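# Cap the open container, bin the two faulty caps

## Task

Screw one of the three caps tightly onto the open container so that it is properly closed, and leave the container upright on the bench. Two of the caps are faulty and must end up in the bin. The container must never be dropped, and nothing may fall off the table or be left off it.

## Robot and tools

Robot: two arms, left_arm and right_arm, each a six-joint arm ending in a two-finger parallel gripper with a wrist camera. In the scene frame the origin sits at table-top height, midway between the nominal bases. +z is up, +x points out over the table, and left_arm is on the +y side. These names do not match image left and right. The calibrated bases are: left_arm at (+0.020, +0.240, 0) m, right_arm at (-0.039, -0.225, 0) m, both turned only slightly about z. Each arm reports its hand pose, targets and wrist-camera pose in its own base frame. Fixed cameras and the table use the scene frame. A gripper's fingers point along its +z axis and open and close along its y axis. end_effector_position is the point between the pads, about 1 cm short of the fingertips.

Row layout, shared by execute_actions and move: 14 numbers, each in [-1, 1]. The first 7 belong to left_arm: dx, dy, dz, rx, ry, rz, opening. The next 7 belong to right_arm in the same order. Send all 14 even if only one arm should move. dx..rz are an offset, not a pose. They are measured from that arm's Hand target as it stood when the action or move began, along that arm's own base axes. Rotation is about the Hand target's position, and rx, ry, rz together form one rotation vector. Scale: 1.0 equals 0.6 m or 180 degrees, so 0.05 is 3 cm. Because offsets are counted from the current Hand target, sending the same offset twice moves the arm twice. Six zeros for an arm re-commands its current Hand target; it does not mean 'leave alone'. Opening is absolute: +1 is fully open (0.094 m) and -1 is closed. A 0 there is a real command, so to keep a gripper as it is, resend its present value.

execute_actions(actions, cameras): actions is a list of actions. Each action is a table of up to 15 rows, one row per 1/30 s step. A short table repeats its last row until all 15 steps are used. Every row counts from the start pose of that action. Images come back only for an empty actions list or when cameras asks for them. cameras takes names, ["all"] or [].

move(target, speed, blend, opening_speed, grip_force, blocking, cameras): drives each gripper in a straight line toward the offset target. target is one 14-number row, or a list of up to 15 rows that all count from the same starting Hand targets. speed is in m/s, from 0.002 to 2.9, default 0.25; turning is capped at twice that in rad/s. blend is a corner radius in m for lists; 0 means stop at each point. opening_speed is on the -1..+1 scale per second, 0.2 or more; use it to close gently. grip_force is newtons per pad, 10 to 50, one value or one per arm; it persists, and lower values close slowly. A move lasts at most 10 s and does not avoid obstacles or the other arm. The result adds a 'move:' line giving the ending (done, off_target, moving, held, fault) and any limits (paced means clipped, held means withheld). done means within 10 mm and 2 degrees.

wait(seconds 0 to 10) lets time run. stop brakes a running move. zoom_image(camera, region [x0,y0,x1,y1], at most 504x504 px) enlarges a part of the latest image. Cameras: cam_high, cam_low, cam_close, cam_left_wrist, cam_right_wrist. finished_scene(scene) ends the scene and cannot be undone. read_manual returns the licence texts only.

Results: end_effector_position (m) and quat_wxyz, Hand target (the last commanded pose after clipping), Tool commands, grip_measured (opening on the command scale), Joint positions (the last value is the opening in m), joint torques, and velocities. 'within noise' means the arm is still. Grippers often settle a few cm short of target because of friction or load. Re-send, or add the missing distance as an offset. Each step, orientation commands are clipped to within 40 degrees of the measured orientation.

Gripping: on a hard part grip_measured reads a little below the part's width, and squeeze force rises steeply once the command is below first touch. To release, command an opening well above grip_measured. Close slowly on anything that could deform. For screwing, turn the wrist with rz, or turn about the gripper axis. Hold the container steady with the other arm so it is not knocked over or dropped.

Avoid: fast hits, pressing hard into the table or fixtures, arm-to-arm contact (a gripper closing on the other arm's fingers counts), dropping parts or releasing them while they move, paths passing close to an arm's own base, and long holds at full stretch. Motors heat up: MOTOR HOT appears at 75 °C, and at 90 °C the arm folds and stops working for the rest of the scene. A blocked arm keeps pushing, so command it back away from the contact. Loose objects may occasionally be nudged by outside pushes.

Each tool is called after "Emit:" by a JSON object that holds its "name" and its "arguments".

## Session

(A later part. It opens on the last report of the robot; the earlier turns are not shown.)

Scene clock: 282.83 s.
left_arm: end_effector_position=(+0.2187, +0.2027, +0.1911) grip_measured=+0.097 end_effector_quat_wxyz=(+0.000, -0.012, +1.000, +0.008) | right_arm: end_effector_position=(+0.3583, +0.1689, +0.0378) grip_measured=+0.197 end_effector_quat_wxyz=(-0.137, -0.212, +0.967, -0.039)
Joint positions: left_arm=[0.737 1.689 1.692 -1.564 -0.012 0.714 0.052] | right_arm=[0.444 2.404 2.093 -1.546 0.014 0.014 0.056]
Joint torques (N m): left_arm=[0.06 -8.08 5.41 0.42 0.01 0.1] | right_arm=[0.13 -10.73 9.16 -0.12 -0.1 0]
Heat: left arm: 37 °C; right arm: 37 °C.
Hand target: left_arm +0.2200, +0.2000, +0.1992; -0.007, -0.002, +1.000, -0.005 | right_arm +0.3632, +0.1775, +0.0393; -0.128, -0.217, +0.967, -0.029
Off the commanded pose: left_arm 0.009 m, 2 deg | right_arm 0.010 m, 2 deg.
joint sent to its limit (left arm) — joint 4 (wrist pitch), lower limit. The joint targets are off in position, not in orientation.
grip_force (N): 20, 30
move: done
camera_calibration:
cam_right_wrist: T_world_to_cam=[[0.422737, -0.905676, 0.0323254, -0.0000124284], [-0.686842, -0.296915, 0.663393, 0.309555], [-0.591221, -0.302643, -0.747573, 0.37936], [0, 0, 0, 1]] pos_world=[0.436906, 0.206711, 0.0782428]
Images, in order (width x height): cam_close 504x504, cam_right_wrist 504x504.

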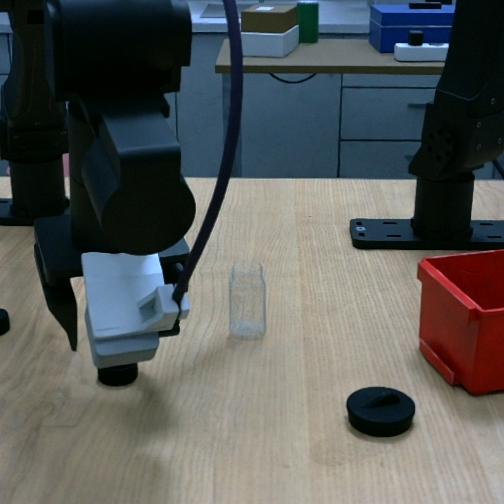

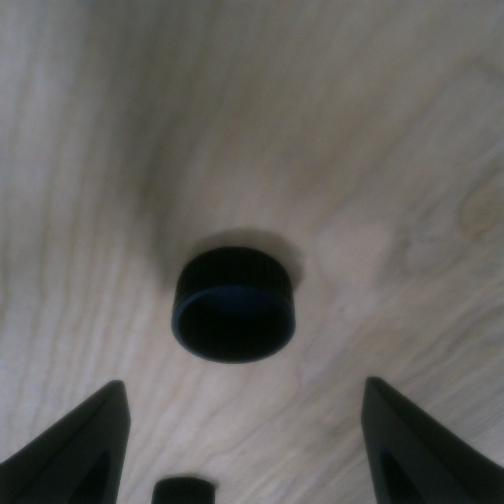

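Emit:
{"name": "move", "arguments": {"target": [0,0,0,0,0,0,0.1, 0.0103,0.0097,-0.0388, 0,0,0, 0.2], "speed": 0.1, "cameras": ["cam_close", "cam_right_wrist"]}}

Scene clock: 284.27 s.
left_arm: end_effector_position=(+0.2187, +0.2027, +0.1911) grip_measured=+0.097 end_effector_quat_wxyz=(+0.000, -0.012, +1.000, +0.008) | right_arm: end_effector_position=(+0.3601, +0.1697, +0.0198) grip_measured=+0.197 end_effector_quat_wxyz=(-0.146, -0.212, +0.965, -0.041)
Joint positions: left_arm=[0.737 1.689 1.692 -1.564 -0.012 0.714 0.052] | right_arm=[0.444 2.447 2.093 -1.521 0.014 0.014 0.056]
Joint torques (N m): left_arm=[0.09 -8.09 5.41 0.42 0.02 0.09] | right_arm=[0.51 -10.21 9.26 0.02 -0.09 0]
Heat: left arm: 37 °C; right arm: 37 °C.
Hand target: left_arm +0.2200, +0.2000, +0.1992; -0.007, -0.002, +1.000, -0.005 | right_arm +0.3693, +0.1833, +0.0160; -0.128, -0.217, +0.967, -0.029
Off the commanded pose: left_arm 0.009 m, 2 deg | right_arm 0.017 m, 3 deg.
joint sent to its limit (left arm) — joint 4 (wrist pitch), lower limit. The joint targets are off in position, not in orientation.
grip_force (N): 20, 30
move: off_target (right_arm)
camera_calibration:
cam_right_wrist: T_world_to_cam=[[0.42329, -0.905411, 0.0324974, 0.000345339], [-0.675731, -0.291612, 0.677016, 0.317884], [-0.603501, -0.308533, -0.735251, 0.372374], [0, 0, 0, 1]] pos_world=[0.439385, 0.207901, 0.0585646]
Images, in order (width x height): cam_close 504x504, cam_right_wrist 504x504.

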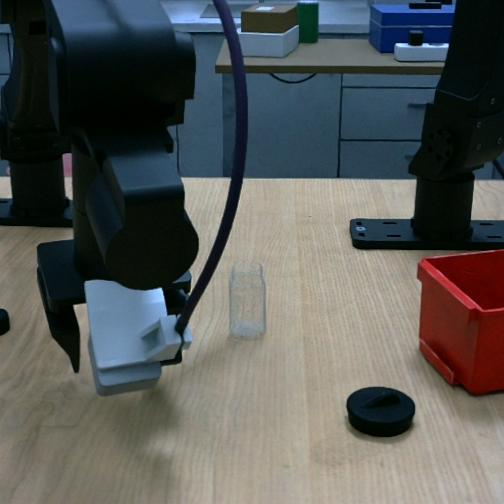

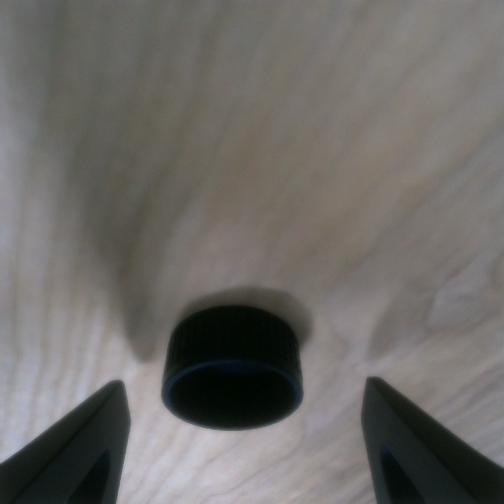

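Emit:
{"name": "move", "arguments": {"target": [0,0,0,0,0,0,0.1, 0.012,0.011,0.0, 0,0,0, 0.2], "speed": 0.1, "cameras": ["cam_right_wrist"]}}

Scene clock: 286.00 s.
left_arm: end_effector_position=(+0.2187, +0.2027, +0.1911) grip_measured=+0.097 end_effector_quat_wxyz=(+0.000, -0.012, +1.000, +0.008) | right_arm: end_effector_position=(+0.3752, +0.1857, +0.0183) grip_measured=+0.197 end_effector_quat_wxyz=(-0.124, -0.221, +0.967, -0.035)
Joint positions: left_arm=[0.737 1.689 1.692 -1.564 -0.012 0.714 0.052] | right_arm=[0.461 2.497 2.19 -1.521 0.009 0.014 0.056]
Joint torques (N m): left_arm=[0.08 -8.05 5.39 0.42 0.02 0.1] | right_arm=[0.59 -10.37 9.44 -0.24 -0.09 0.08]
Heat: left arm: 37 °C; right arm: 37 °C.
Hand target: left_arm +0.2200, +0.2000, +0.1992; -0.007, -0.002, +1.000, -0.005 | right_arm +0.3765, +0.1899, +0.0160; -0.128, -0.217, +0.967, -0.029
Off the commanded pose: left_arm 0.009 m, 2 deg | right_arm 0.005 m, 1 deg.
joint sent to its limit (left arm) — joint 4 (wrist pitch), lower limit. The joint targets are off in position, not in orientation.
grip_force (N): 20, 30
move: done
camera_calibration:
cam_right_wrist: T_world_to_cam=[[0.436088, -0.899479, 0.0276572, 0.00267589], [-0.697878, -0.318624, 0.64144, 0.347737], [-0.56815, -0.299026, -0.766675, 0.370877], [0, 0, 0, 1]] pos_world=[0.452224, 0.224106, 0.0612154]
Images, in order (width x height): cam_right_wrist 504x504.

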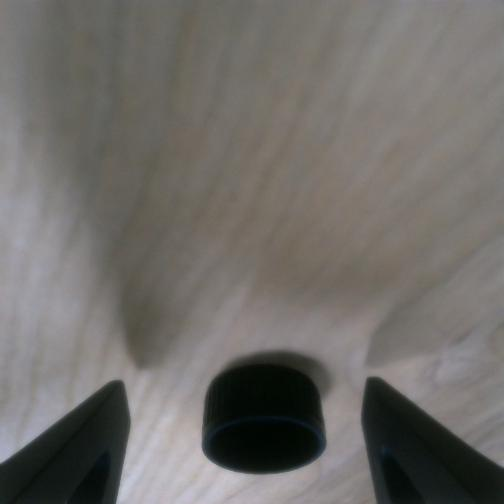

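Emit:
{"name": "move", "arguments": {"target": [0,0,0,0,0,0,0.1, -0.021,-0.018,0.0, 0,0,0, 0.2], "speed": 0.1, "cameras": ["cam_right_wrist"]}}

Scene clock: 287.97 s.
left_arm: end_effector_position=(+0.2187, +0.2027, +0.1911) grip_measured=+0.097 end_effector_quat_wxyz=(+0.000, -0.012, +1.000, +0.008) | right_arm: end_effector_position=(+0.3596, +0.1751, +0.0102) grip_measured=+0.197 end_effector_quat_wxyz=(-0.148, -0.215, +0.964, -0.039)
Joint positions: left_arm=[0.737 1.689 1.692 -1.564 -0.012 0.714 0.052] | right_arm=[0.453 2.467 2.09 -1.501 0.006 0.015 0.056]
Joint torques (N m): left_arm=[0.08 -8.08 5.38 0.42 0.01 0.09] | right_arm=[-0.16 -14.38 3.82 0.1 -0.11 -0.05]
Heat: left arm: 37 °C; right arm: 37 °C.
Hand target: left_arm +0.2200, +0.2000, +0.1992; -0.007, -0.002, +1.000, -0.005 | right_arm +0.3639, +0.1791, +0.0160; -0.128, -0.217, +0.967, -0.029
Off the commanded pose: left_arm 0.009 m, 2 deg | right_arm 0.008 m, 3 deg.
joint sent to its limit (left arm) — joint 4 (wrist pitch), lower limit. The joint targets are off in position, not in orientation.
grip_force (N): 20, 30
move: off_target (right_arm)
camera_calibration:
cam_right_wrist: T_world_to_cam=[[0.428381, -0.903235, 0.0256044, 0.00358697], [-0.670204, -0.298599, 0.67946, 0.32481], [-0.606067, -0.308228, -0.733266, 0.367487], [0, 0, 0, 1]] pos_world=[0.438874, 0.213498, 0.0486785]
Images, in order (width x height): cam_right_wrist 504x504.

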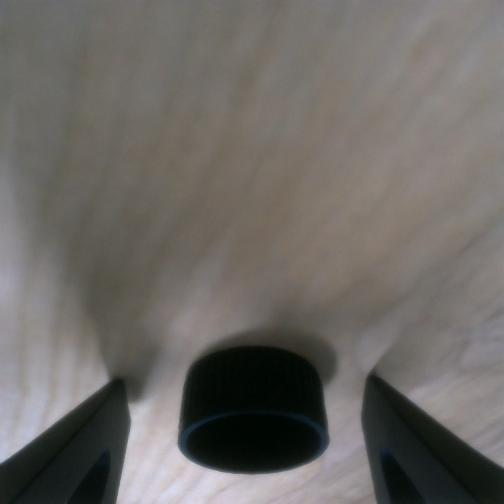

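Emit:
{"name": "move", "arguments": {"target": [0,0,0,0,0,0,0.1, 0.007,0.0035,0.013, 0,0,0, 0.2], "speed": 0.1, "cameras": ["cam_right_wrist"]}}

Scene clock: 289.13 s.
left_arm: end_effector_position=(+0.2187, +0.2027, +0.1911) grip_measured=+0.097 end_effector_quat_wxyz=(+0.000, -0.012, +1.000, +0.008) | right_arm: end_effector_position=(+0.3622, +0.1754, +0.0118) grip_measured=+0.197 end_effector_quat_wxyz=(-0.144, -0.215, +0.965, -0.038)
Joint positions: left_arm=[0.737 1.689 1.692 -1.564 -0.012 0.714 0.052] | right_arm=[0.452 2.467 2.099 -1.501 0.008 0.015 0.056]
Joint torques (N m): left_arm=[0.08 -8.05 5.39 0.42 0.01 0.1] | right_arm=[-0.35 -12.98 9.26 -0.3 -0.09 -0.01]
Heat: left arm: 38 °C; right arm: 37 °C.
Hand target: left_arm +0.2200, +0.2000, +0.1992; -0.007, -0.002, +1.000, -0.005 | right_arm +0.3681, +0.1812, +0.0238; -0.128, -0.217, +0.967, -0.029
Off the commanded pose: left_arm 0.009 m, 2 deg | right_arm 0.015 m, 2 deg.
joint sent to its limit (left arm) — joint 4 (wrist pitch), lower limit. The joint targets are off in position, not in orientation.
grip_force (N): 20, 30
move: off_target (right_arm)
camera_calibration:
cam_right_wrist: T_world_to_cam=[[0.427169, -0.90377, 0.0269421, 0.00320833], [-0.676576, -0.299734, 0.67261, 0.328105], [-0.59981, -0.305547, -0.739506, 0.36773], [0, 0, 0, 1]] pos_world=[0.441186, 0.213603, 0.0511653]
Images, in order (width x height): cam_right_wrist 504x504.

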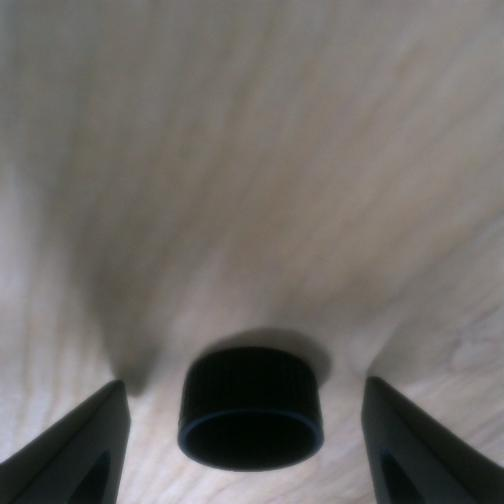

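Emit:
{"name": "move", "arguments": {"target": [0,0,0,0,0,0,0.1, 0,0,0, 0,0,0, -0.42], "opening_speed": 0.6, "cameras": ["cam_right_wrist"]}}

Scene clock: 291.27 s.
left_arm: end_effector_position=(+0.2187, +0.2027, +0.1911) grip_measured=+0.097 end_effector_quat_wxyz=(+0.000, -0.012, +1.000, +0.008) | right_arm: end_effector_position=(+0.3627, +0.1744, +0.0118) grip_measured=-0.347 end_effector_quat_wxyz=(-0.143, -0.214, +0.965, -0.039)
Joint positions: left_arm=[0.737 1.689 1.692 -1.564 -0.012 0.714 0.052] | right_arm=[0.45 2.467 2.099 -1.501 0.011 0.015 0.031]
Joint torques (N m): left_arm=[0.06 -8.03 5.41 0.41 0.01 0.1] | right_arm=[-0.16 -12.81 8.83 -0.3 -0.1 -0.02]
Heat: left arm: 38 °C; right arm: 37 °C.
Hand target: left_arm +0.2200, +0.2000, +0.1992; -0.007, -0.002, +1.000, -0.005 | right_arm +0.3681, +0.1812, +0.0238; -0.128, -0.217, +0.967, -0.029
Off the commanded pose: left_arm 0.009 m, 2 deg | right_arm 0.015 m, 2 deg.
joint sent to its limit (left arm) — joint 4 (wrist pitch), lower limit. The joint targets are off in position, not in orientation.
grip_force (N): 20, 30
move: off_target (right_arm)
camera_calibration:
cam_right_wrist: T_world_to_cam=[[0.426549, -0.903971, 0.0298887, 0.00225431], [-0.677578, -0.297484, 0.6726, 0.328112], [-0.59912, -0.307149, -0.739402, 0.367753], [0, 0, 0, 1]] pos_world=[0.441688, 0.212601, 0.0511611]
Images, in order (width x height): cam_right_wrist 504x504.

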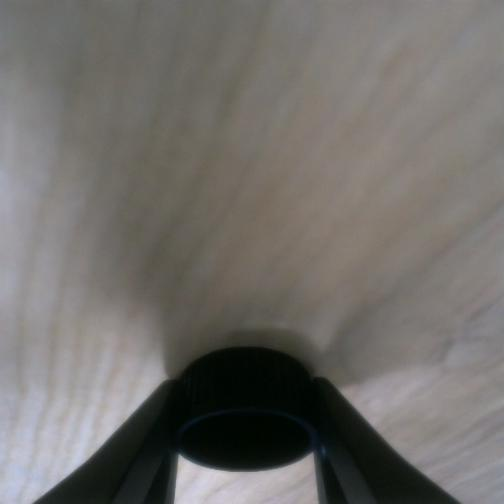

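Emit:
{"name": "move", "arguments": {"target": [[0,0,0,0,0,0,0.1, 0,0,0.16, 0,0,0, -0.42],[0,0,0,0,0,0,0.1, -0.0493,-0.0362,0.13, 0.2151,-0.4547,0.0001, -0.42],[0,0,0,0,0,0,0.1, -0.0493,-0.0362,0.035, 0.2151,-0.4547,0.0001, -0.42]], "speed": [0.15,0.35,0.15], "blend": [0.03,0.02,0], "cameras": ["cam_close", "cam_right_wrist"]}}

Emit:
{"name": "zoom_image", "arguments": {"camera": "cam_close", "region": [60, 270, 160, 370]}}

Scene clock: 296.07 s.
left_arm: end_effector_position=(+0.2187, +0.2027, +0.1911) grip_measured=+0.097 end_effector_quat_wxyz=(+0.000, -0.012, +1.000, +0.008) | right_arm: end_effector_position=(+0.3338, +0.1585, +0.0274) grip_measured=-0.347 end_effector_quat_wxyz=(+0.565, -0.173, +0.797, +0.126)
Joint positions: left_arm=[0.737 1.689 1.692 -1.564 -0.012 0.714 0.052] | right_arm=[0.447 1.966 0.2 1.429 0.014 0.011 0.031]
Joint torques (N m): left_arm=[0.05 -8.06 5.42 0.42 0.01 0.1] | right_arm=[-0.65 -4.3 1.42 2.81 -0.13 -0.11]
Heat: left arm: 38 °C; right arm: 37 °C.
Hand target: left_arm +0.2200, +0.2000, +0.1992; -0.007, -0.002, +1.000, -0.005 | right_arm +0.3386, +0.1595, +0.0448; +0.597, -0.173, +0.772, +0.134
Off the commanded pose: left_arm 0.009 m, 2 deg | right_arm 0.018 m, 5 deg.
joint sent to its limit (left arm) — joint 4 (wrist pitch), lower limit. The joint targets are off in position, not in orientation.
grip_force (N): 20, 30
move: off_target (right_arm)
camera_calibration:
cam_right_wrist: T_world_to_cam=[[0.403769, -0.914856, -0.002987, 0.0100649], [-0.642038, -0.281033, -0.713308, 0.316894], [0.651734, 0.28993, -0.700845, -0.156126], [0, 0, 0, 1]] pos_world=[0.301146, 0.143531, 0.116653]
Images, in order (width x height): cam_close 504x504, cam_right_wrist 504x504.

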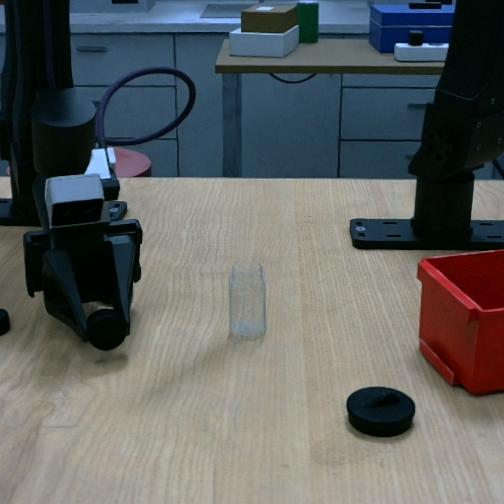

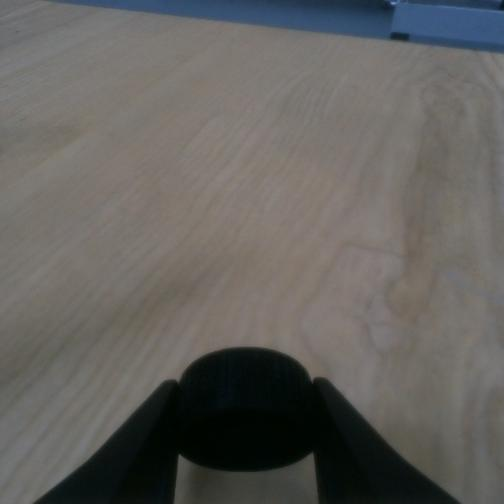

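Scaled by 5.040.

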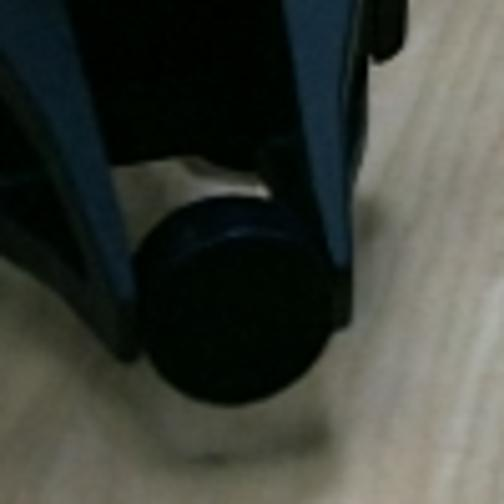

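Emit:
{"name": "move", "arguments": {"target": [0,0,0,0,0,0,0.1, 0,0,-0.0175, 0,0,0, -0.42], "speed": 0.05, "cameras": ["cam_close", "cam_right_wrist"]}}

Emit:
{"name": "zoom_image", "arguments": {"camera": "cam_close", "region": [60, 270, 160, 370]}}

Scene clock: 297.20 s.
left_arm: end_effector_position=(+0.2187, +0.2027, +0.1911) grip_measured=+0.097 end_effector_quat_wxyz=(+0.000, -0.012, +1.000, +0.008) | right_arm: end_effector_position=(+0.3314, +0.1574, +0.0153) grip_measured=-0.347 end_effector_quat_wxyz=(+0.556, -0.174, +0.804, +0.124)
Joint positions: left_arm=[0.737 1.689 1.692 -1.564 -0.012 0.714 0.052] | right_arm=[0.447 2.026 0.2 1.466 0.014 0.011 0.031]
Joint torques (N m): left_arm=[0.1 -8.08 5.39 0.42 0.02 0.1] | right_arm=[-0.83 -4.46 1.73 2.89 -0.12 -0.1]
Heat: left arm: 38 °C; right arm: 37 °C.
Hand target: left_arm +0.2200, +0.2000, +0.1992; -0.007, -0.002, +1.000, -0.005 | right_arm +0.3386, +0.1595, +0.0343; +0.597, -0.173, +0.772, +0.134
Off the commanded pose: left_arm 0.009 m, 2 deg | right_arm 0.020 m, 6 deg.
joint sent to its limit (left arm) — joint 4 (wrist pitch), lower limit. The joint targets are off in position, not in orientation.
joint sent to its limit (right arm) — joint 4 (wrist pitch), upper limit. The joint targets are off in position, not in orientation.
grip_force (N): 20, 30
move: off_target (right_arm)
camera_calibration:
cam_right_wrist: T_world_to_cam=[[0.403715, -0.914882, -0.00232392, 0.00990763], [-0.656662, -0.287999, -0.69703, 0.311998], [0.637031, 0.282928, -0.717038, -0.156574], [0, 0, 0, 1]] pos_world=[0.30062, 0.143219, 0.105226]
Images, in order (width x height): cam_close 504x504, cam_right_wrist 504x504.

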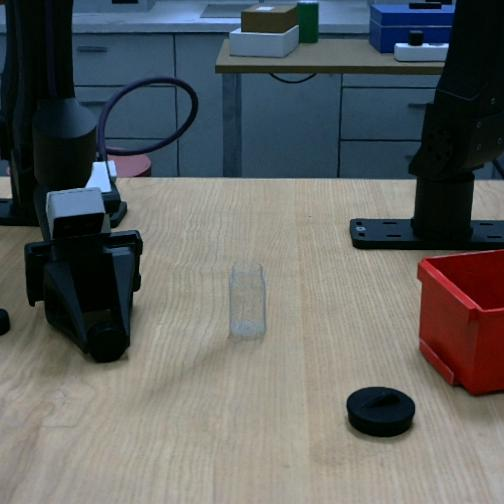

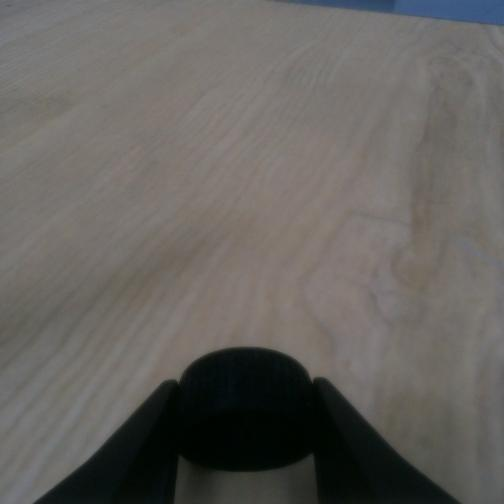

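Scaled by 5.040.

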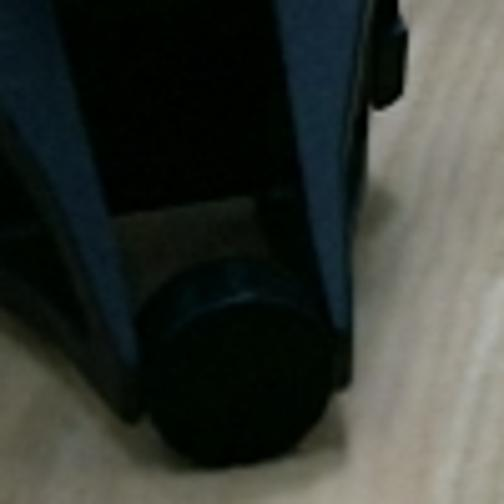

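Emit:
{"name": "move", "arguments": {"target": [0,0,0,0,0,0,0.1, 0,0,0, 0,0,0, -0.2], "opening_speed": 0.2, "cameras": ["cam_close", "cam_right_wrist"]}}

Emit:
{"name": "zoom_image", "arguments": {"camera": "cam_close", "region": [60, 270, 160, 370]}}

Emit:
{"name": "zoom_image", "arguments": {"camera": "cam_right_wrist", "region": [150, 320, 350, 504]}}

Scene clock: 298.90 s.
left_arm: end_effector_position=(+0.2187, +0.2027, +0.1911) grip_measured=+0.097 end_effector_quat_wxyz=(+0.000, -0.012, +1.000, +0.008) | right_arm: end_effector_position=(+0.3314, +0.1574, +0.0153) grip_measured=-0.203 end_effector_quat_wxyz=(+0.556, -0.174, +0.804, +0.124)
Joint positions: left_arm=[0.737 1.689 1.692 -1.564 -0.012 0.714 0.052] | right_arm=[0.447 2.026 0.2 1.466 0.014 0.011 0.037]
Joint torques (N m): left_arm=[0.09 -8.08 5.39 0.41 0.01 0.1] | right_arm=[-0.77 -4.44 1.48 2.86 -0.09 -0.12]
Heat: left arm: 38 °C; right arm: 36 °C.
Hand target: left_arm +0.2200, +0.2000, +0.1992; -0.007, -0.002, +1.000, -0.005 | right_arm +0.3386, +0.1595, +0.0343; +0.597, -0.173, +0.772, +0.134
Off the commanded pose: left_arm 0.009 m, 2 deg | right_arm 0.020 m, 6 deg.
joint sent to its limit (left arm) — joint 4 (wrist pitch), lower limit. The joint targets are off in position, not in orientation.
joint sent to its limit (right arm) — joint 4 (wrist pitch), upper limit. The joint targets are off in position, not in orientation.
grip_force (N): 20, 30
move: off_target (right_arm)
camera_calibration:
cam_right_wrist: T_world_to_cam=[[0.403715, -0.914882, -0.00232392, 0.00990763], [-0.656662, -0.287999, -0.69703, 0.311998], [0.637031, 0.282928, -0.717038, -0.156574], [0, 0, 0, 1]] pos_world=[0.30062, 0.143219, 0.105226]
Images, in order (width x height): cam_close 504x504, cam_right_wrist 504x504.

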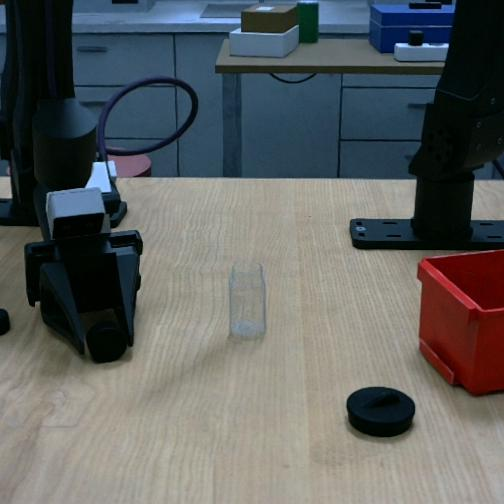

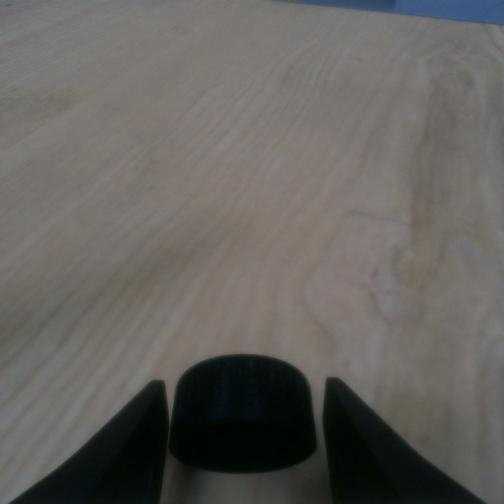

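Scaled by 5.040.

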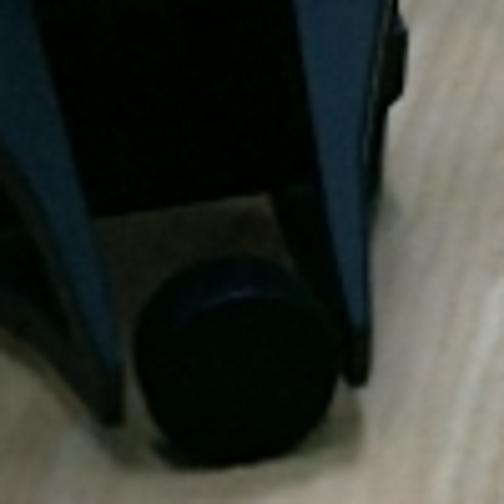

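Scaled by 2.520.

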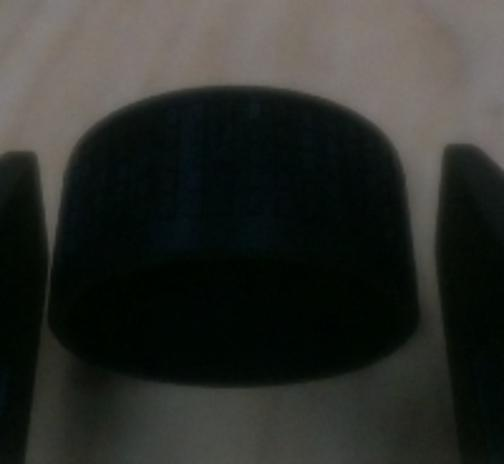

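Emit:
{"name": "move", "arguments": {"target": [[0,0,0,0,0,0,0.1, 0,0,0.0, 0,0,0, -0.1],[0,0,0,0,0,0,0.1, 0,0,0.17, 0,0,0, -0.1],[0,0,0,0,0,0,0.1, 0.0068,0.0105,0.12, -0.2218,0.4693,0, 0.1]], "speed": [0.1,0.15,0.4], "blend": [0,0.02,0], "opening_speed": 0.4, "cameras": ["cam_close", "cam_right_wrist"]}}

Emit:
{"name": "zoom_image", "arguments": {"camera": "cam_right_wrist", "region": [150, 150, 350, 350]}}

Emit:
{"name": "zoom_image", "arguments": {"camera": "cam_close", "region": [60, 270, 160, 370]}}

Scene clock: 309.70 s.
left_arm: end_effector_position=(+0.2187, +0.2027, +0.1911) grip_measured=+0.097 end_effector_quat_wxyz=(+0.000, -0.012, +1.000, +0.008) | right_arm: end_effector_position=(+0.3418, +0.1582, +0.1032) grip_measured=+0.097 end_effector_quat_wxyz=(-0.085, -0.216, +0.972, -0.025)
Joint positions: left_arm=[0.737 1.689 1.692 -1.564 -0.012 0.714 0.052] | right_arm=[0.437 2.171 1.984 -1.561 0.012 0.001 0.052]
Joint torques (N m): left_arm=[0.06 -8.08 5.44 0.43 0.01 0.1] | right_arm=[0.23 -8.98 9.54 -0.24 -0.05 -0.01]
Heat: left arm: 38 °C; right arm: 36 °C.
Hand target: left_arm +0.2200, +0.2000, +0.1992; -0.007, -0.002, +1.000, -0.005 | right_arm +0.3426, +0.1658, +0.1063; -0.153, -0.216, +0.964, -0.034
Off the commanded pose: left_arm 0.009 m, 2 deg | right_arm 0.008 m, 8 deg.
joint sent to its limit (left arm) — joint 4 (wrist pitch), lower limit. The joint targets are off in position, not in orientation.
joint sent to its limit (right arm) — joint 4 (wrist pitch), lower limit. The joint targets are off in position and orientation.
grip_force (N): 20, 30
move: off_target (right_arm); target 3's new opening was sent with right_arm's hand 0.009 m and 8 deg from that target
camera_calibration:
cam_right_wrist: T_world_to_cam=[[0.423376, -0.905532, 0.0276447, -0.00458222], [-0.745619, -0.330952, 0.57838, 0.285961], [-0.514592, -0.265484, -0.815299, 0.390157], [0, 0, 0, 1]] pos_world=[0.41593, 0.194071, 0.152827]
Images, in order (width x height): cam_close 504x504, cam_right_wrist 504x504.

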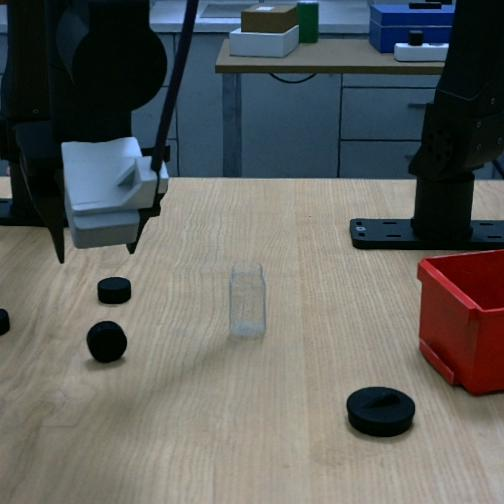

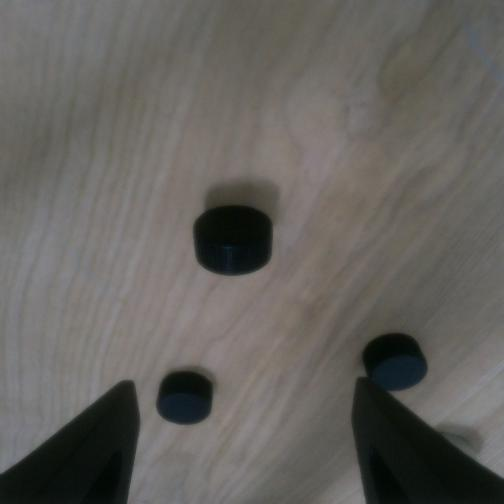

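Scaled by 2.520.

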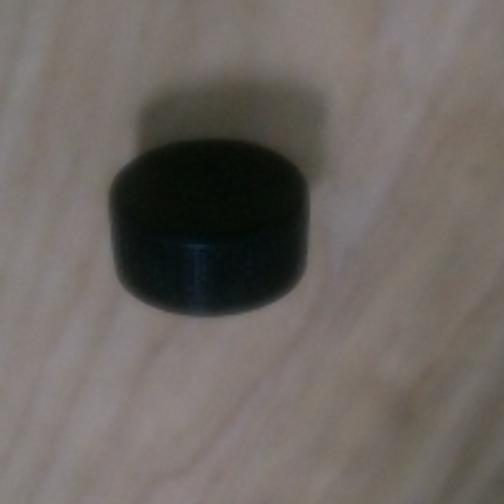

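Scaled by 5.040.

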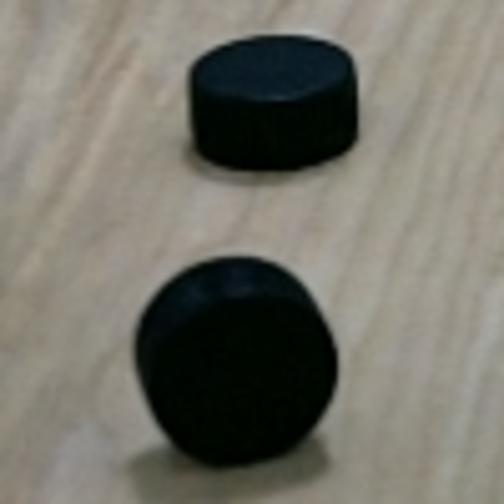

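Emit:
{"name": "move", "arguments": {"target": [0,0,0,0,0,0,0.1, -0.006,0.008,-0.095, 0,0,0, 0.0], "speed": 0.15, "cameras": ["cam_right_wrist"]}}

Scene clock: 311.67 s.
left_arm: end_effector_position=(+0.2187, +0.2027, +0.1911) grip_measured=+0.097 end_effector_quat_wxyz=(+0.000, -0.012, +1.000, +0.008) | right_arm: end_effector_position=(+0.3372, +0.1658, +0.0463) grip_measured=+0.003 end_effector_quat_wxyz=(-0.152, -0.224, +0.962, -0.041)
Joint positions: left_arm=[0.737 1.689 1.692 -1.564 -0.012 0.714 0.052] | right_arm=[0.46 2.337 1.999 -1.55 0.011 0.003 0.047]
Joint torques (N m): left_arm=[0.09 -8.05 5.41 0.42 0.01 0.11] | right_arm=[0.64 -10.25 8.98 -0.36 -0.1 0.1]
Heat: left arm: 38 °C; right arm: 36 °C.
Hand target: left_arm +0.2200, +0.2000, +0.1992; -0.007, -0.002, +1.000, -0.005 | right_arm +0.3390, +0.1706, +0.0493; -0.153, -0.216, +0.964, -0.034
Off the commanded pose: left_arm 0.009 m, 2 deg | right_arm 0.006 m, 1 deg.
joint sent to its limit (left arm) — joint 4 (wrist pitch), lower limit. The joint targets are off in position, not in orientation.
grip_force (N): 20, 30
move: done
camera_calibration:
cam_right_wrist: T_world_to_cam=[[0.445815, -0.89474, 0.0262367, -0.00340501], [-0.658868, -0.308166, 0.686241, 0.279954], [-0.605922, -0.323223, -0.726901, 0.379716], [0, 0, 0, 1]] pos_world=[0.416049, 0.205959, 0.0839889]
Images, in order (width x height): cam_right_wrist 504x504.

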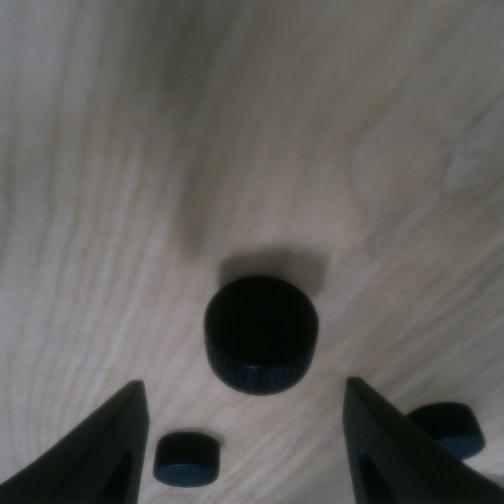

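Emit:
{"name": "move", "arguments": {"target": [0,0,0,0,0,0,0.1, 0.0065,-0.0135,-0.02, 0,0,0, 0.0], "speed": 0.1, "cameras": ["cam_right_wrist"]}}

Scene clock: 314.07 s.
left_arm: end_effector_position=(+0.2187, +0.2027, +0.1911) grip_measured=+0.097 end_effector_quat_wxyz=(+0.000, -0.012, +1.000, +0.008) | right_arm: end_effector_position=(+0.3403, +0.1594, +0.0463) grip_measured=+0.003 end_effector_quat_wxyz=(-0.153, -0.216, +0.964, -0.041)
Joint positions: left_arm=[0.737 1.689 1.692 -1.564 -0.012 0.714 0.052] | right_arm=[0.441 2.337 1.999 -1.55 0.012 0.003 0.047]
Joint torques (N m): left_arm=[0.08 -8.09 5.39 0.42 0.01 0.1] | right_arm=[-0.57 -9.69 5.18 0.02 -0.05 -0.07]
Heat: left arm: 38 °C; right arm: 36 °C.
Hand target: left_arm +0.2200, +0.2000, +0.1992; -0.007, -0.002, +1.000, -0.005 | right_arm +0.3429, +0.1625, +0.0373; -0.153, -0.216, +0.964, -0.034
Off the commanded pose: left_arm 0.009 m, 2 deg | right_arm 0.010 m, 1 deg.
joint sent to its limit (left arm) — joint 4 (wrist pitch), lower limit. The joint targets are off in position, not in orientation.
grip_force (N): 20, 30
move: done
camera_calibration:
cam_right_wrist: T_world_to_cam=[[0.429721, -0.902536, 0.0277325, -0.00397186], [-0.6647, -0.295395, 0.686233, 0.279963], [-0.611158, -0.313323, -0.726853, 0.379715], [0, 0, 0, 1]] pos_world=[0.419864, 0.198088, 0.0839868]
Images, in order (width x height): cam_right_wrist 504x504.

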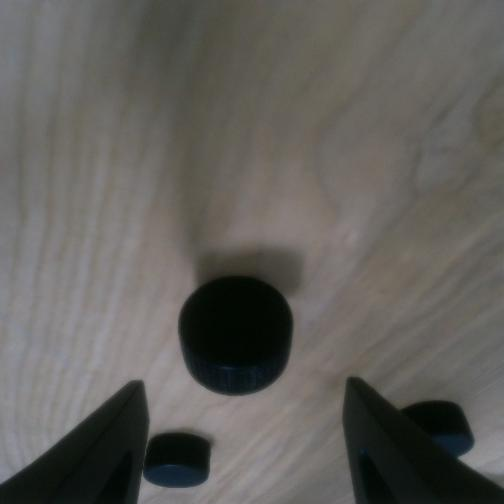

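Emit:
{"name": "move", "arguments": {"target": [0,0,0,0,0,0,0.1, 0,0.001,-0.05, 0,0,0, 0.0], "speed": 0.1, "cameras": ["cam_right_wrist", "cam_close"]}}

Scene clock: 315.37 s.
left_arm: end_effector_position=(+0.2187, +0.2027, +0.1911) grip_measured=+0.097 end_effector_quat_wxyz=(+0.000, -0.012, +1.000, +0.008) | right_arm: end_effector_position=(+0.3418, +0.1601, +0.0185) grip_measured=+0.003 end_effector_quat_wxyz=(-0.151, -0.216, +0.964, -0.040)
Joint positions: left_arm=[0.737 1.689 1.692 -1.564 -0.012 0.714 0.052] | right_arm=[0.441 2.36 1.929 -1.454 0.012 0.003 0.047]
Joint torques (N m): left_arm=[0.08 -8.03 5.42 0.41 0.01 0.1] | right_arm=[-0.54 -9.66 4.62 0.11 -0.04 -0.03]
Heat: left arm: 38 °C; right arm: 36 °C.
Hand target: left_arm +0.2200, +0.2000, +0.1992; -0.007, -0.002, +1.000, -0.005 | right_arm +0.3429, +0.1631, +0.0073; -0.153, -0.216, +0.964, -0.034
Off the commanded pose: left_arm 0.009 m, 2 deg | right_arm 0.012 m, 1 deg.
joint sent to its limit (left arm) — joint 4 (wrist pitch), lower limit. The joint targets are off in position, not in orientation.
grip_force (N): 20, 30
move: off_target (right_arm)
camera_calibration:
cam_right_wrist: T_world_to_cam=[[0.429614, -0.902587, 0.0277049, -0.00311923], [-0.666599, -0.296293, 0.684, 0.301151], [-0.609161, -0.312324, -0.728956, 0.359807], [0, 0, 0, 1]] pos_world=[0.421267, 0.19879, 0.0563831]
Images, in order (width x height): cam_close 504x504, cam_right_wrist 504x504.

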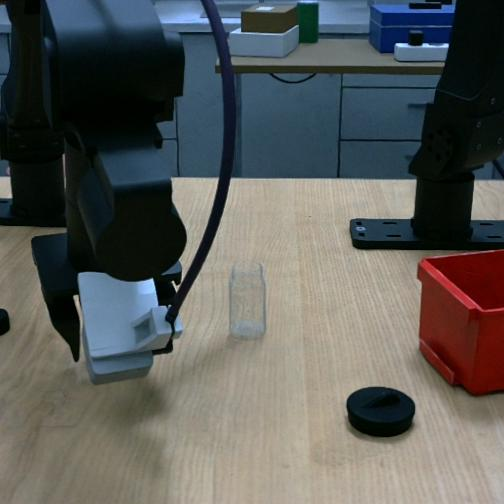

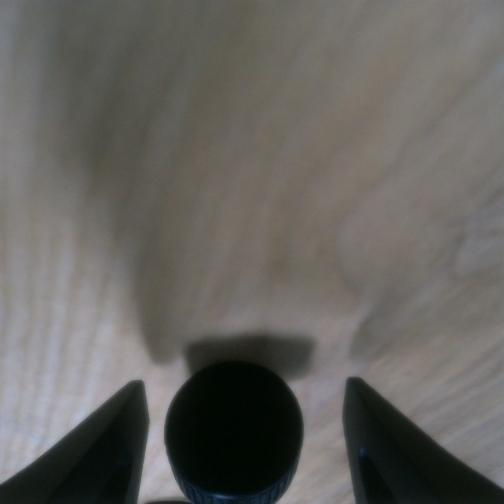

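Emit:
{"name": "move", "arguments": {"target": [0,0,0,0,0,0,0.1, 0,0,0, 0,0,0, -0.42], "opening_speed": 0.5, "cameras": ["cam_right_wrist", "cam_close"]}}

Scene clock: 317.03 s.
left_arm: end_effector_position=(+0.2187, +0.2027, +0.1911) grip_measured=+0.097 end_effector_quat_wxyz=(+0.000, -0.012, +1.000, +0.008) | right_arm: end_effector_position=(+0.3421, +0.1602, +0.0183) grip_measured=-0.353 end_effector_quat_wxyz=(-0.150, -0.216, +0.964, -0.040)
Joint positions: left_arm=[0.737 1.689 1.692 -1.564 -0.012 0.714 0.052] | right_arm=[0.441 2.36 1.929 -1.452 0.012 0.003 0.03]
Joint torques (N m): left_arm=[0.08 -8.08 5.41 0.42 0.01 0.1] | right_arm=[-0.49 -9.65 4.68 0.04 -0.08 -0.08]
Heat: left arm: 38 °C; right arm: 36 °C.
Hand target: left_arm +0.2200, +0.2000, +0.1992; -0.007, -0.002, +1.000, -0.005 | right_arm +0.3429, +0.1631, +0.0073; -0.153, -0.216, +0.964, -0.034
Off the commanded pose: left_arm 0.009 m, 2 deg | right_arm 0.011 m, 1 deg.
joint sent to its limit (left arm) — joint 4 (wrist pitch), lower limit. The joint targets are off in position, not in orientation.
grip_force (N): 20, 30
move: off_target (right_arm)
camera_calibration:
cam_right_wrist: T_world_to_cam=[[0.429547, -0.902619, 0.027707, -0.0030828], [-0.667536, -0.29671, 0.682905, 0.301787], [-0.608182, -0.311835, -0.729982, 0.359581], [0, 0, 0, 1]] pos_world=[0.421469, 0.198891, 0.0564812]
Images, in order (width x height): cam_close 504x504, cam_right_wrist 504x504.

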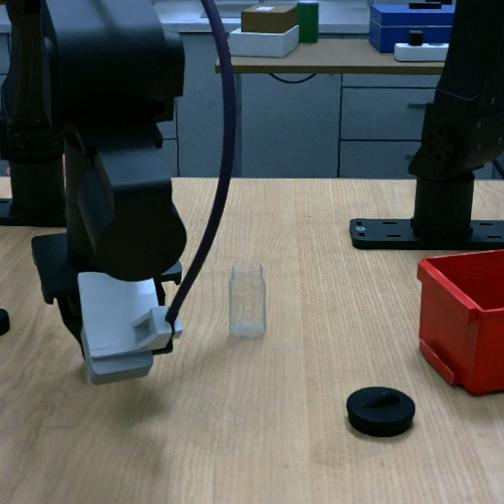

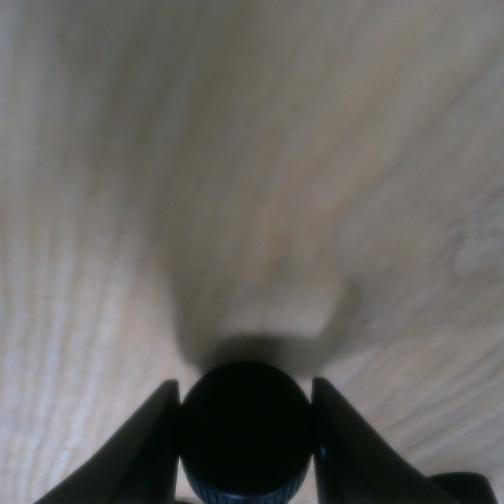

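Emit:
{"name": "move", "arguments": {"target": [[0,0,0,0,0,0,0.1, 0,0,0.19, 0,0,0, -0.42],[0,0,0,0,0,0,0.1, 0.0815,0.0362,0.16, 0.2217,-0.4698,0.0001, -0.42],[0,0,0,0,0,0,0.1, 0.0815,0.0362,0.07, 0.2217,-0.4698,0.0001, -0.42]], "speed": [0.15,0.35,0.15], "blend": [0.03,0.02,0], "cameras": ["cam_close", "cam_right_wrist"]}}

Emit:
{"name": "zoom_image", "arguments": {"camera": "cam_close", "region": [80, 270, 200, 390]}}

Scene clock: 322.50 s.
left_arm: end_effector_position=(+0.2187, +0.2027, +0.1911) grip_measured=+0.097 end_effector_quat_wxyz=(+0.000, -0.012, +1.000, +0.008) | right_arm: end_effector_position=(+0.3892, +0.1825, +0.0394) grip_measured=-0.353 end_effector_quat_wxyz=(+0.578, -0.172, +0.788, +0.125)
Joint positions: left_arm=[0.737 1.689 1.692 -1.564 -0.012 0.714 0.052] | right_arm=[0.441 1.993 0.433 1.254 0.012 0.003 0.03]
Joint torques (N m): left_arm=[0.06 -8.09 5.41 0.41 0.02 0.11] | right_arm=[-0.77 -5.65 3.14 2.57 -0.1 -0.08]
Heat: left arm: 38 °C; right arm: 36 °C.
Hand target: left_arm +0.2200, +0.2000, +0.1992; -0.007, -0.002, +1.000, -0.005 | right_arm +0.3918, +0.1848, +0.0493; +0.597, -0.173, +0.771, +0.134
Off the commanded pose: left_arm 0.009 m, 2 deg | right_arm 0.010 m, 3 deg.
joint sent to its limit (left arm) — joint 4 (wrist pitch), lower limit. The joint targets are off in position, not in orientation.
grip_force (N): 20, 30
move: off_target (right_arm)
camera_calibration:
cam_right_wrist: T_world_to_cam=[[0.401747, -0.915746, 0.00285542, 0.0103761], [-0.620537, -0.274526, -0.734554, 0.359008], [0.673449, 0.293333, -0.678544, -0.200726], [0, 0, 0, 1]] pos_world=[0.353788, 0.166939, 0.12748]
Images, in order (width x height): cam_close 504x504, cam_right_wrist 504x504.

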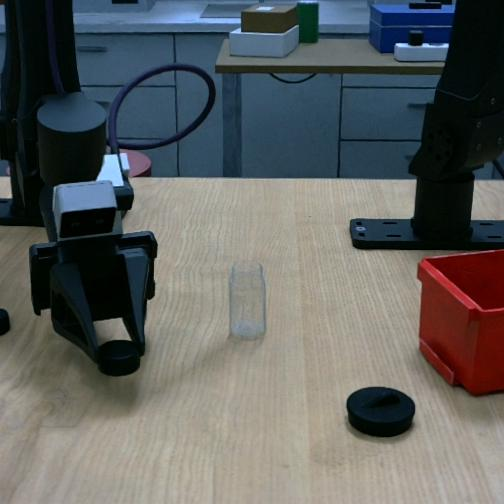

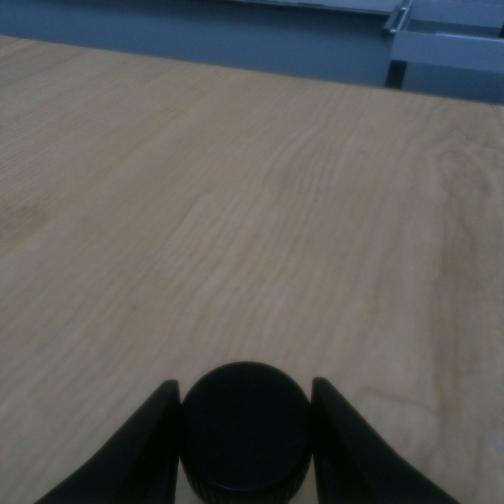

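Scaled by 4.200.

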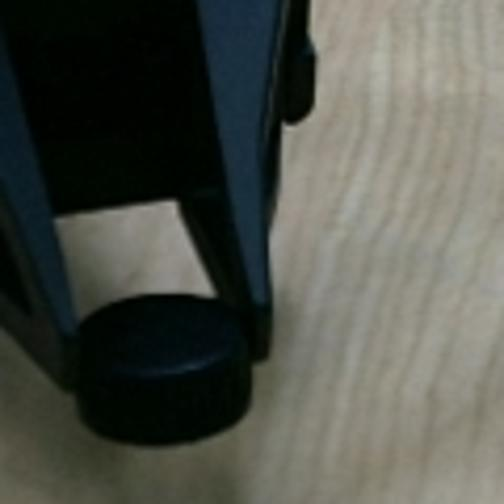

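Emit:
{"name": "move", "arguments": {"target": [0,0,0,0,0,0,0.1, 0,0,-0.0345, 0,0,0, -0.42], "speed": 0.06, "cameras": ["cam_close", "cam_right_wrist"]}}

Emit:
{"name": "zoom_image", "arguments": {"camera": "cam_close", "region": [80, 290, 200, 410]}}

Scene clock: 323.90 s.
left_arm: end_effector_position=(+0.2187, +0.2027, +0.1911) grip_measured=+0.097 end_effector_quat_wxyz=(+0.000, -0.012, +1.000, +0.008) | right_arm: end_effector_position=(+0.3871, +0.1807, +0.0159) grip_measured=-0.353 end_effector_quat_wxyz=(+0.573, -0.172, +0.792, +0.124)
Joint positions: left_arm=[0.737 1.689 1.692 -1.564 -0.012 0.714 0.052] | right_arm=[0.44 2.115 0.433 1.363 0.012 0.003 0.03]
Joint torques (N m): left_arm=[0.08 -8.06 5.38 0.43 0.02 0.1] | right_arm=[-0.79 -5.53 3.14 2.63 -0.13 -0.13]
Heat: left arm: 38 °C; right arm: 36 °C.
Hand target: left_arm +0.2200, +0.2000, +0.1992; -0.007, -0.002, +1.000, -0.005 | right_arm +0.3918, +0.1848, +0.0286; +0.597, -0.173, +0.771, +0.134
Off the commanded pose: left_arm 0.009 m, 2 deg | right_arm 0.014 m, 4 deg.
joint sent to its limit (left arm) — joint 4 (wrist pitch), lower limit. The joint targets are off in position, not in orientation.
grip_force (N): 20, 30
move: off_target (right_arm)
camera_calibration:
cam_right_wrist: T_world_to_cam=[[0.400423, -0.916325, 0.00320992, 0.010309], [-0.629098, -0.277452, -0.726124, 0.343633], [0.666256, 0.288737, -0.687556, -0.211069], [0, 0, 0, 1]] pos_world=[0.352677, 0.165731, 0.104365]
Images, in order (width x height): cam_close 504x504, cam_right_wrist 504x504.

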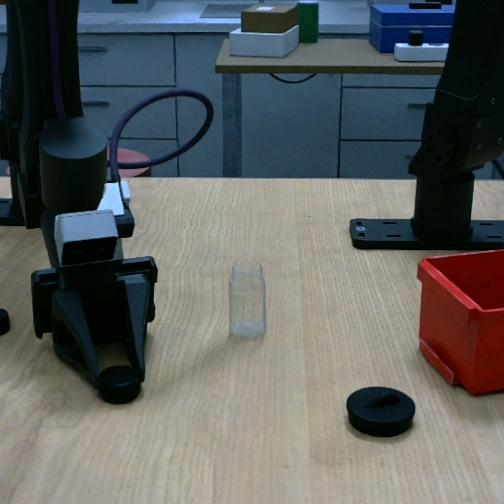

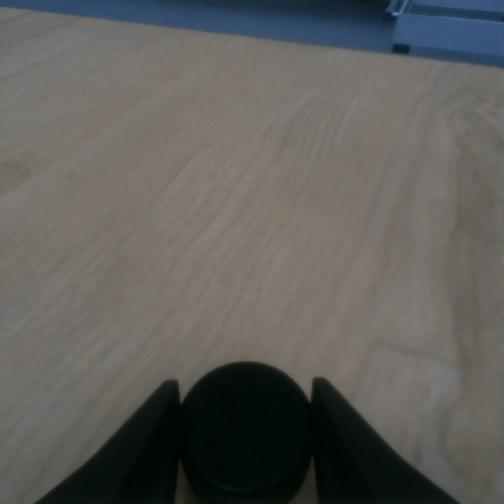

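Scaled by 4.200.

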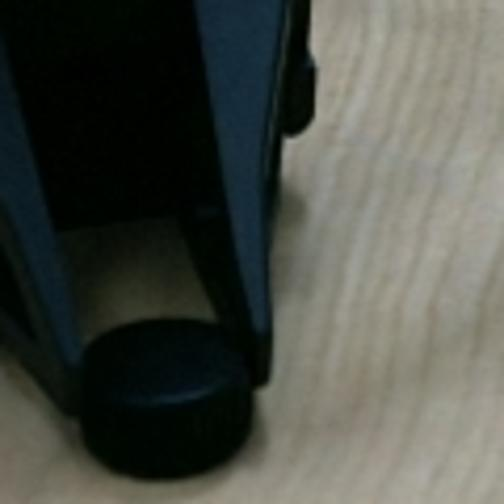

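Emit:
{"name": "move", "arguments": {"target": [[0,0,0,0,0,0,0.1, 0,0,0, 0,0,0, -0.1],[0,0,0,0,0,0,0.1, -0.0,0,0.2, 0,0,0, -0.1],[0,0,0,0,0,0,0.1, -0.12,-0.25,0.35, 0,0,0, -0.1]], "speed": [0.1,0.15,0.3], "blend": [0,0.05,0], "opening_speed": 0.5, "cameras": ["cam_close", "cam_high"]}}

Emit:
{"name": "zoom_image", "arguments": {"camera": "cam_close", "region": [60, 270, 180, 410]}}

Scene clock: 328.33 s.
left_arm: end_effector_position=(+0.2187, +0.2027, +0.1911) grip_measured=+0.097 end_effector_quat_wxyz=(+0.000, -0.012, +1.000, +0.008) | right_arm: end_effector_position=(+0.3223, +0.0299, +0.2302) grip_measured=-0.103 end_effector_quat_wxyz=(+0.604, -0.160, +0.771, +0.126)
Joint positions: left_arm=[0.737 1.689 1.692 -1.564 -0.012 0.714 0.052] | right_arm=[-0.248 0.863 0.524 0.037 -0.635 -0.181 0.042]
Joint torques (N m): left_arm=[0.08 -8.08 5.41 0.41 0.01 0.1] | right_arm=[-0.55 -1.11 12.14 1.22 -0.28 -0.21]
Heat: left arm: 38 °C; right arm: 36 °C.
Hand target: left_arm +0.2200, +0.2000, +0.1992; -0.007, -0.002, +1.000, -0.005 | right_arm +0.3198, +0.0348, +0.2386; +0.597, -0.173, +0.771, +0.134
Off the commanded pose: left_arm 0.009 m, 2 deg | right_arm 0.010 m, 2 deg.
joint sent to its limit (left arm) — joint 4 (wrist pitch), lower limit. The joint targets are off in position, not in orientation.
grip_force (N): 20, 30
move: done
Images, in order (width x height): cam_high 504x504, cam_close 504x504.

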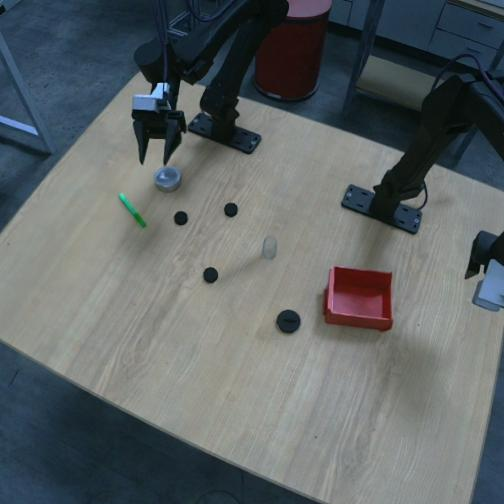

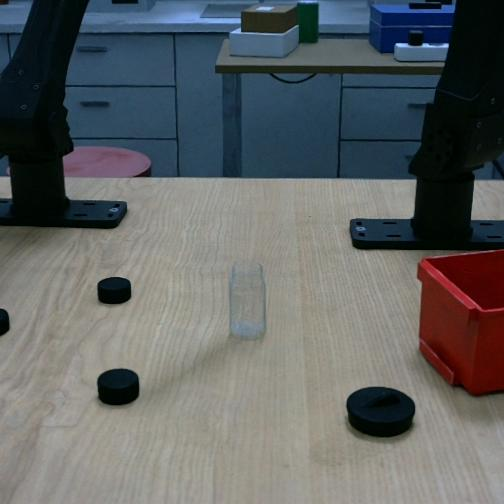

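Scaled by 3.600.

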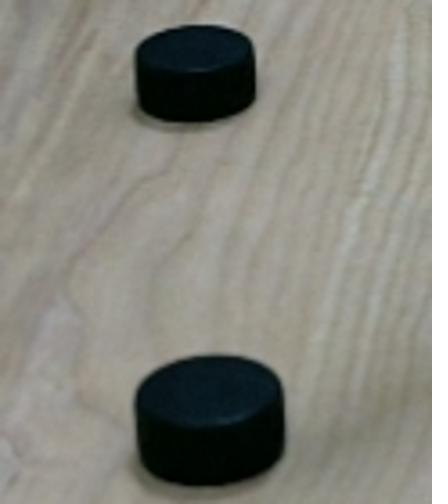

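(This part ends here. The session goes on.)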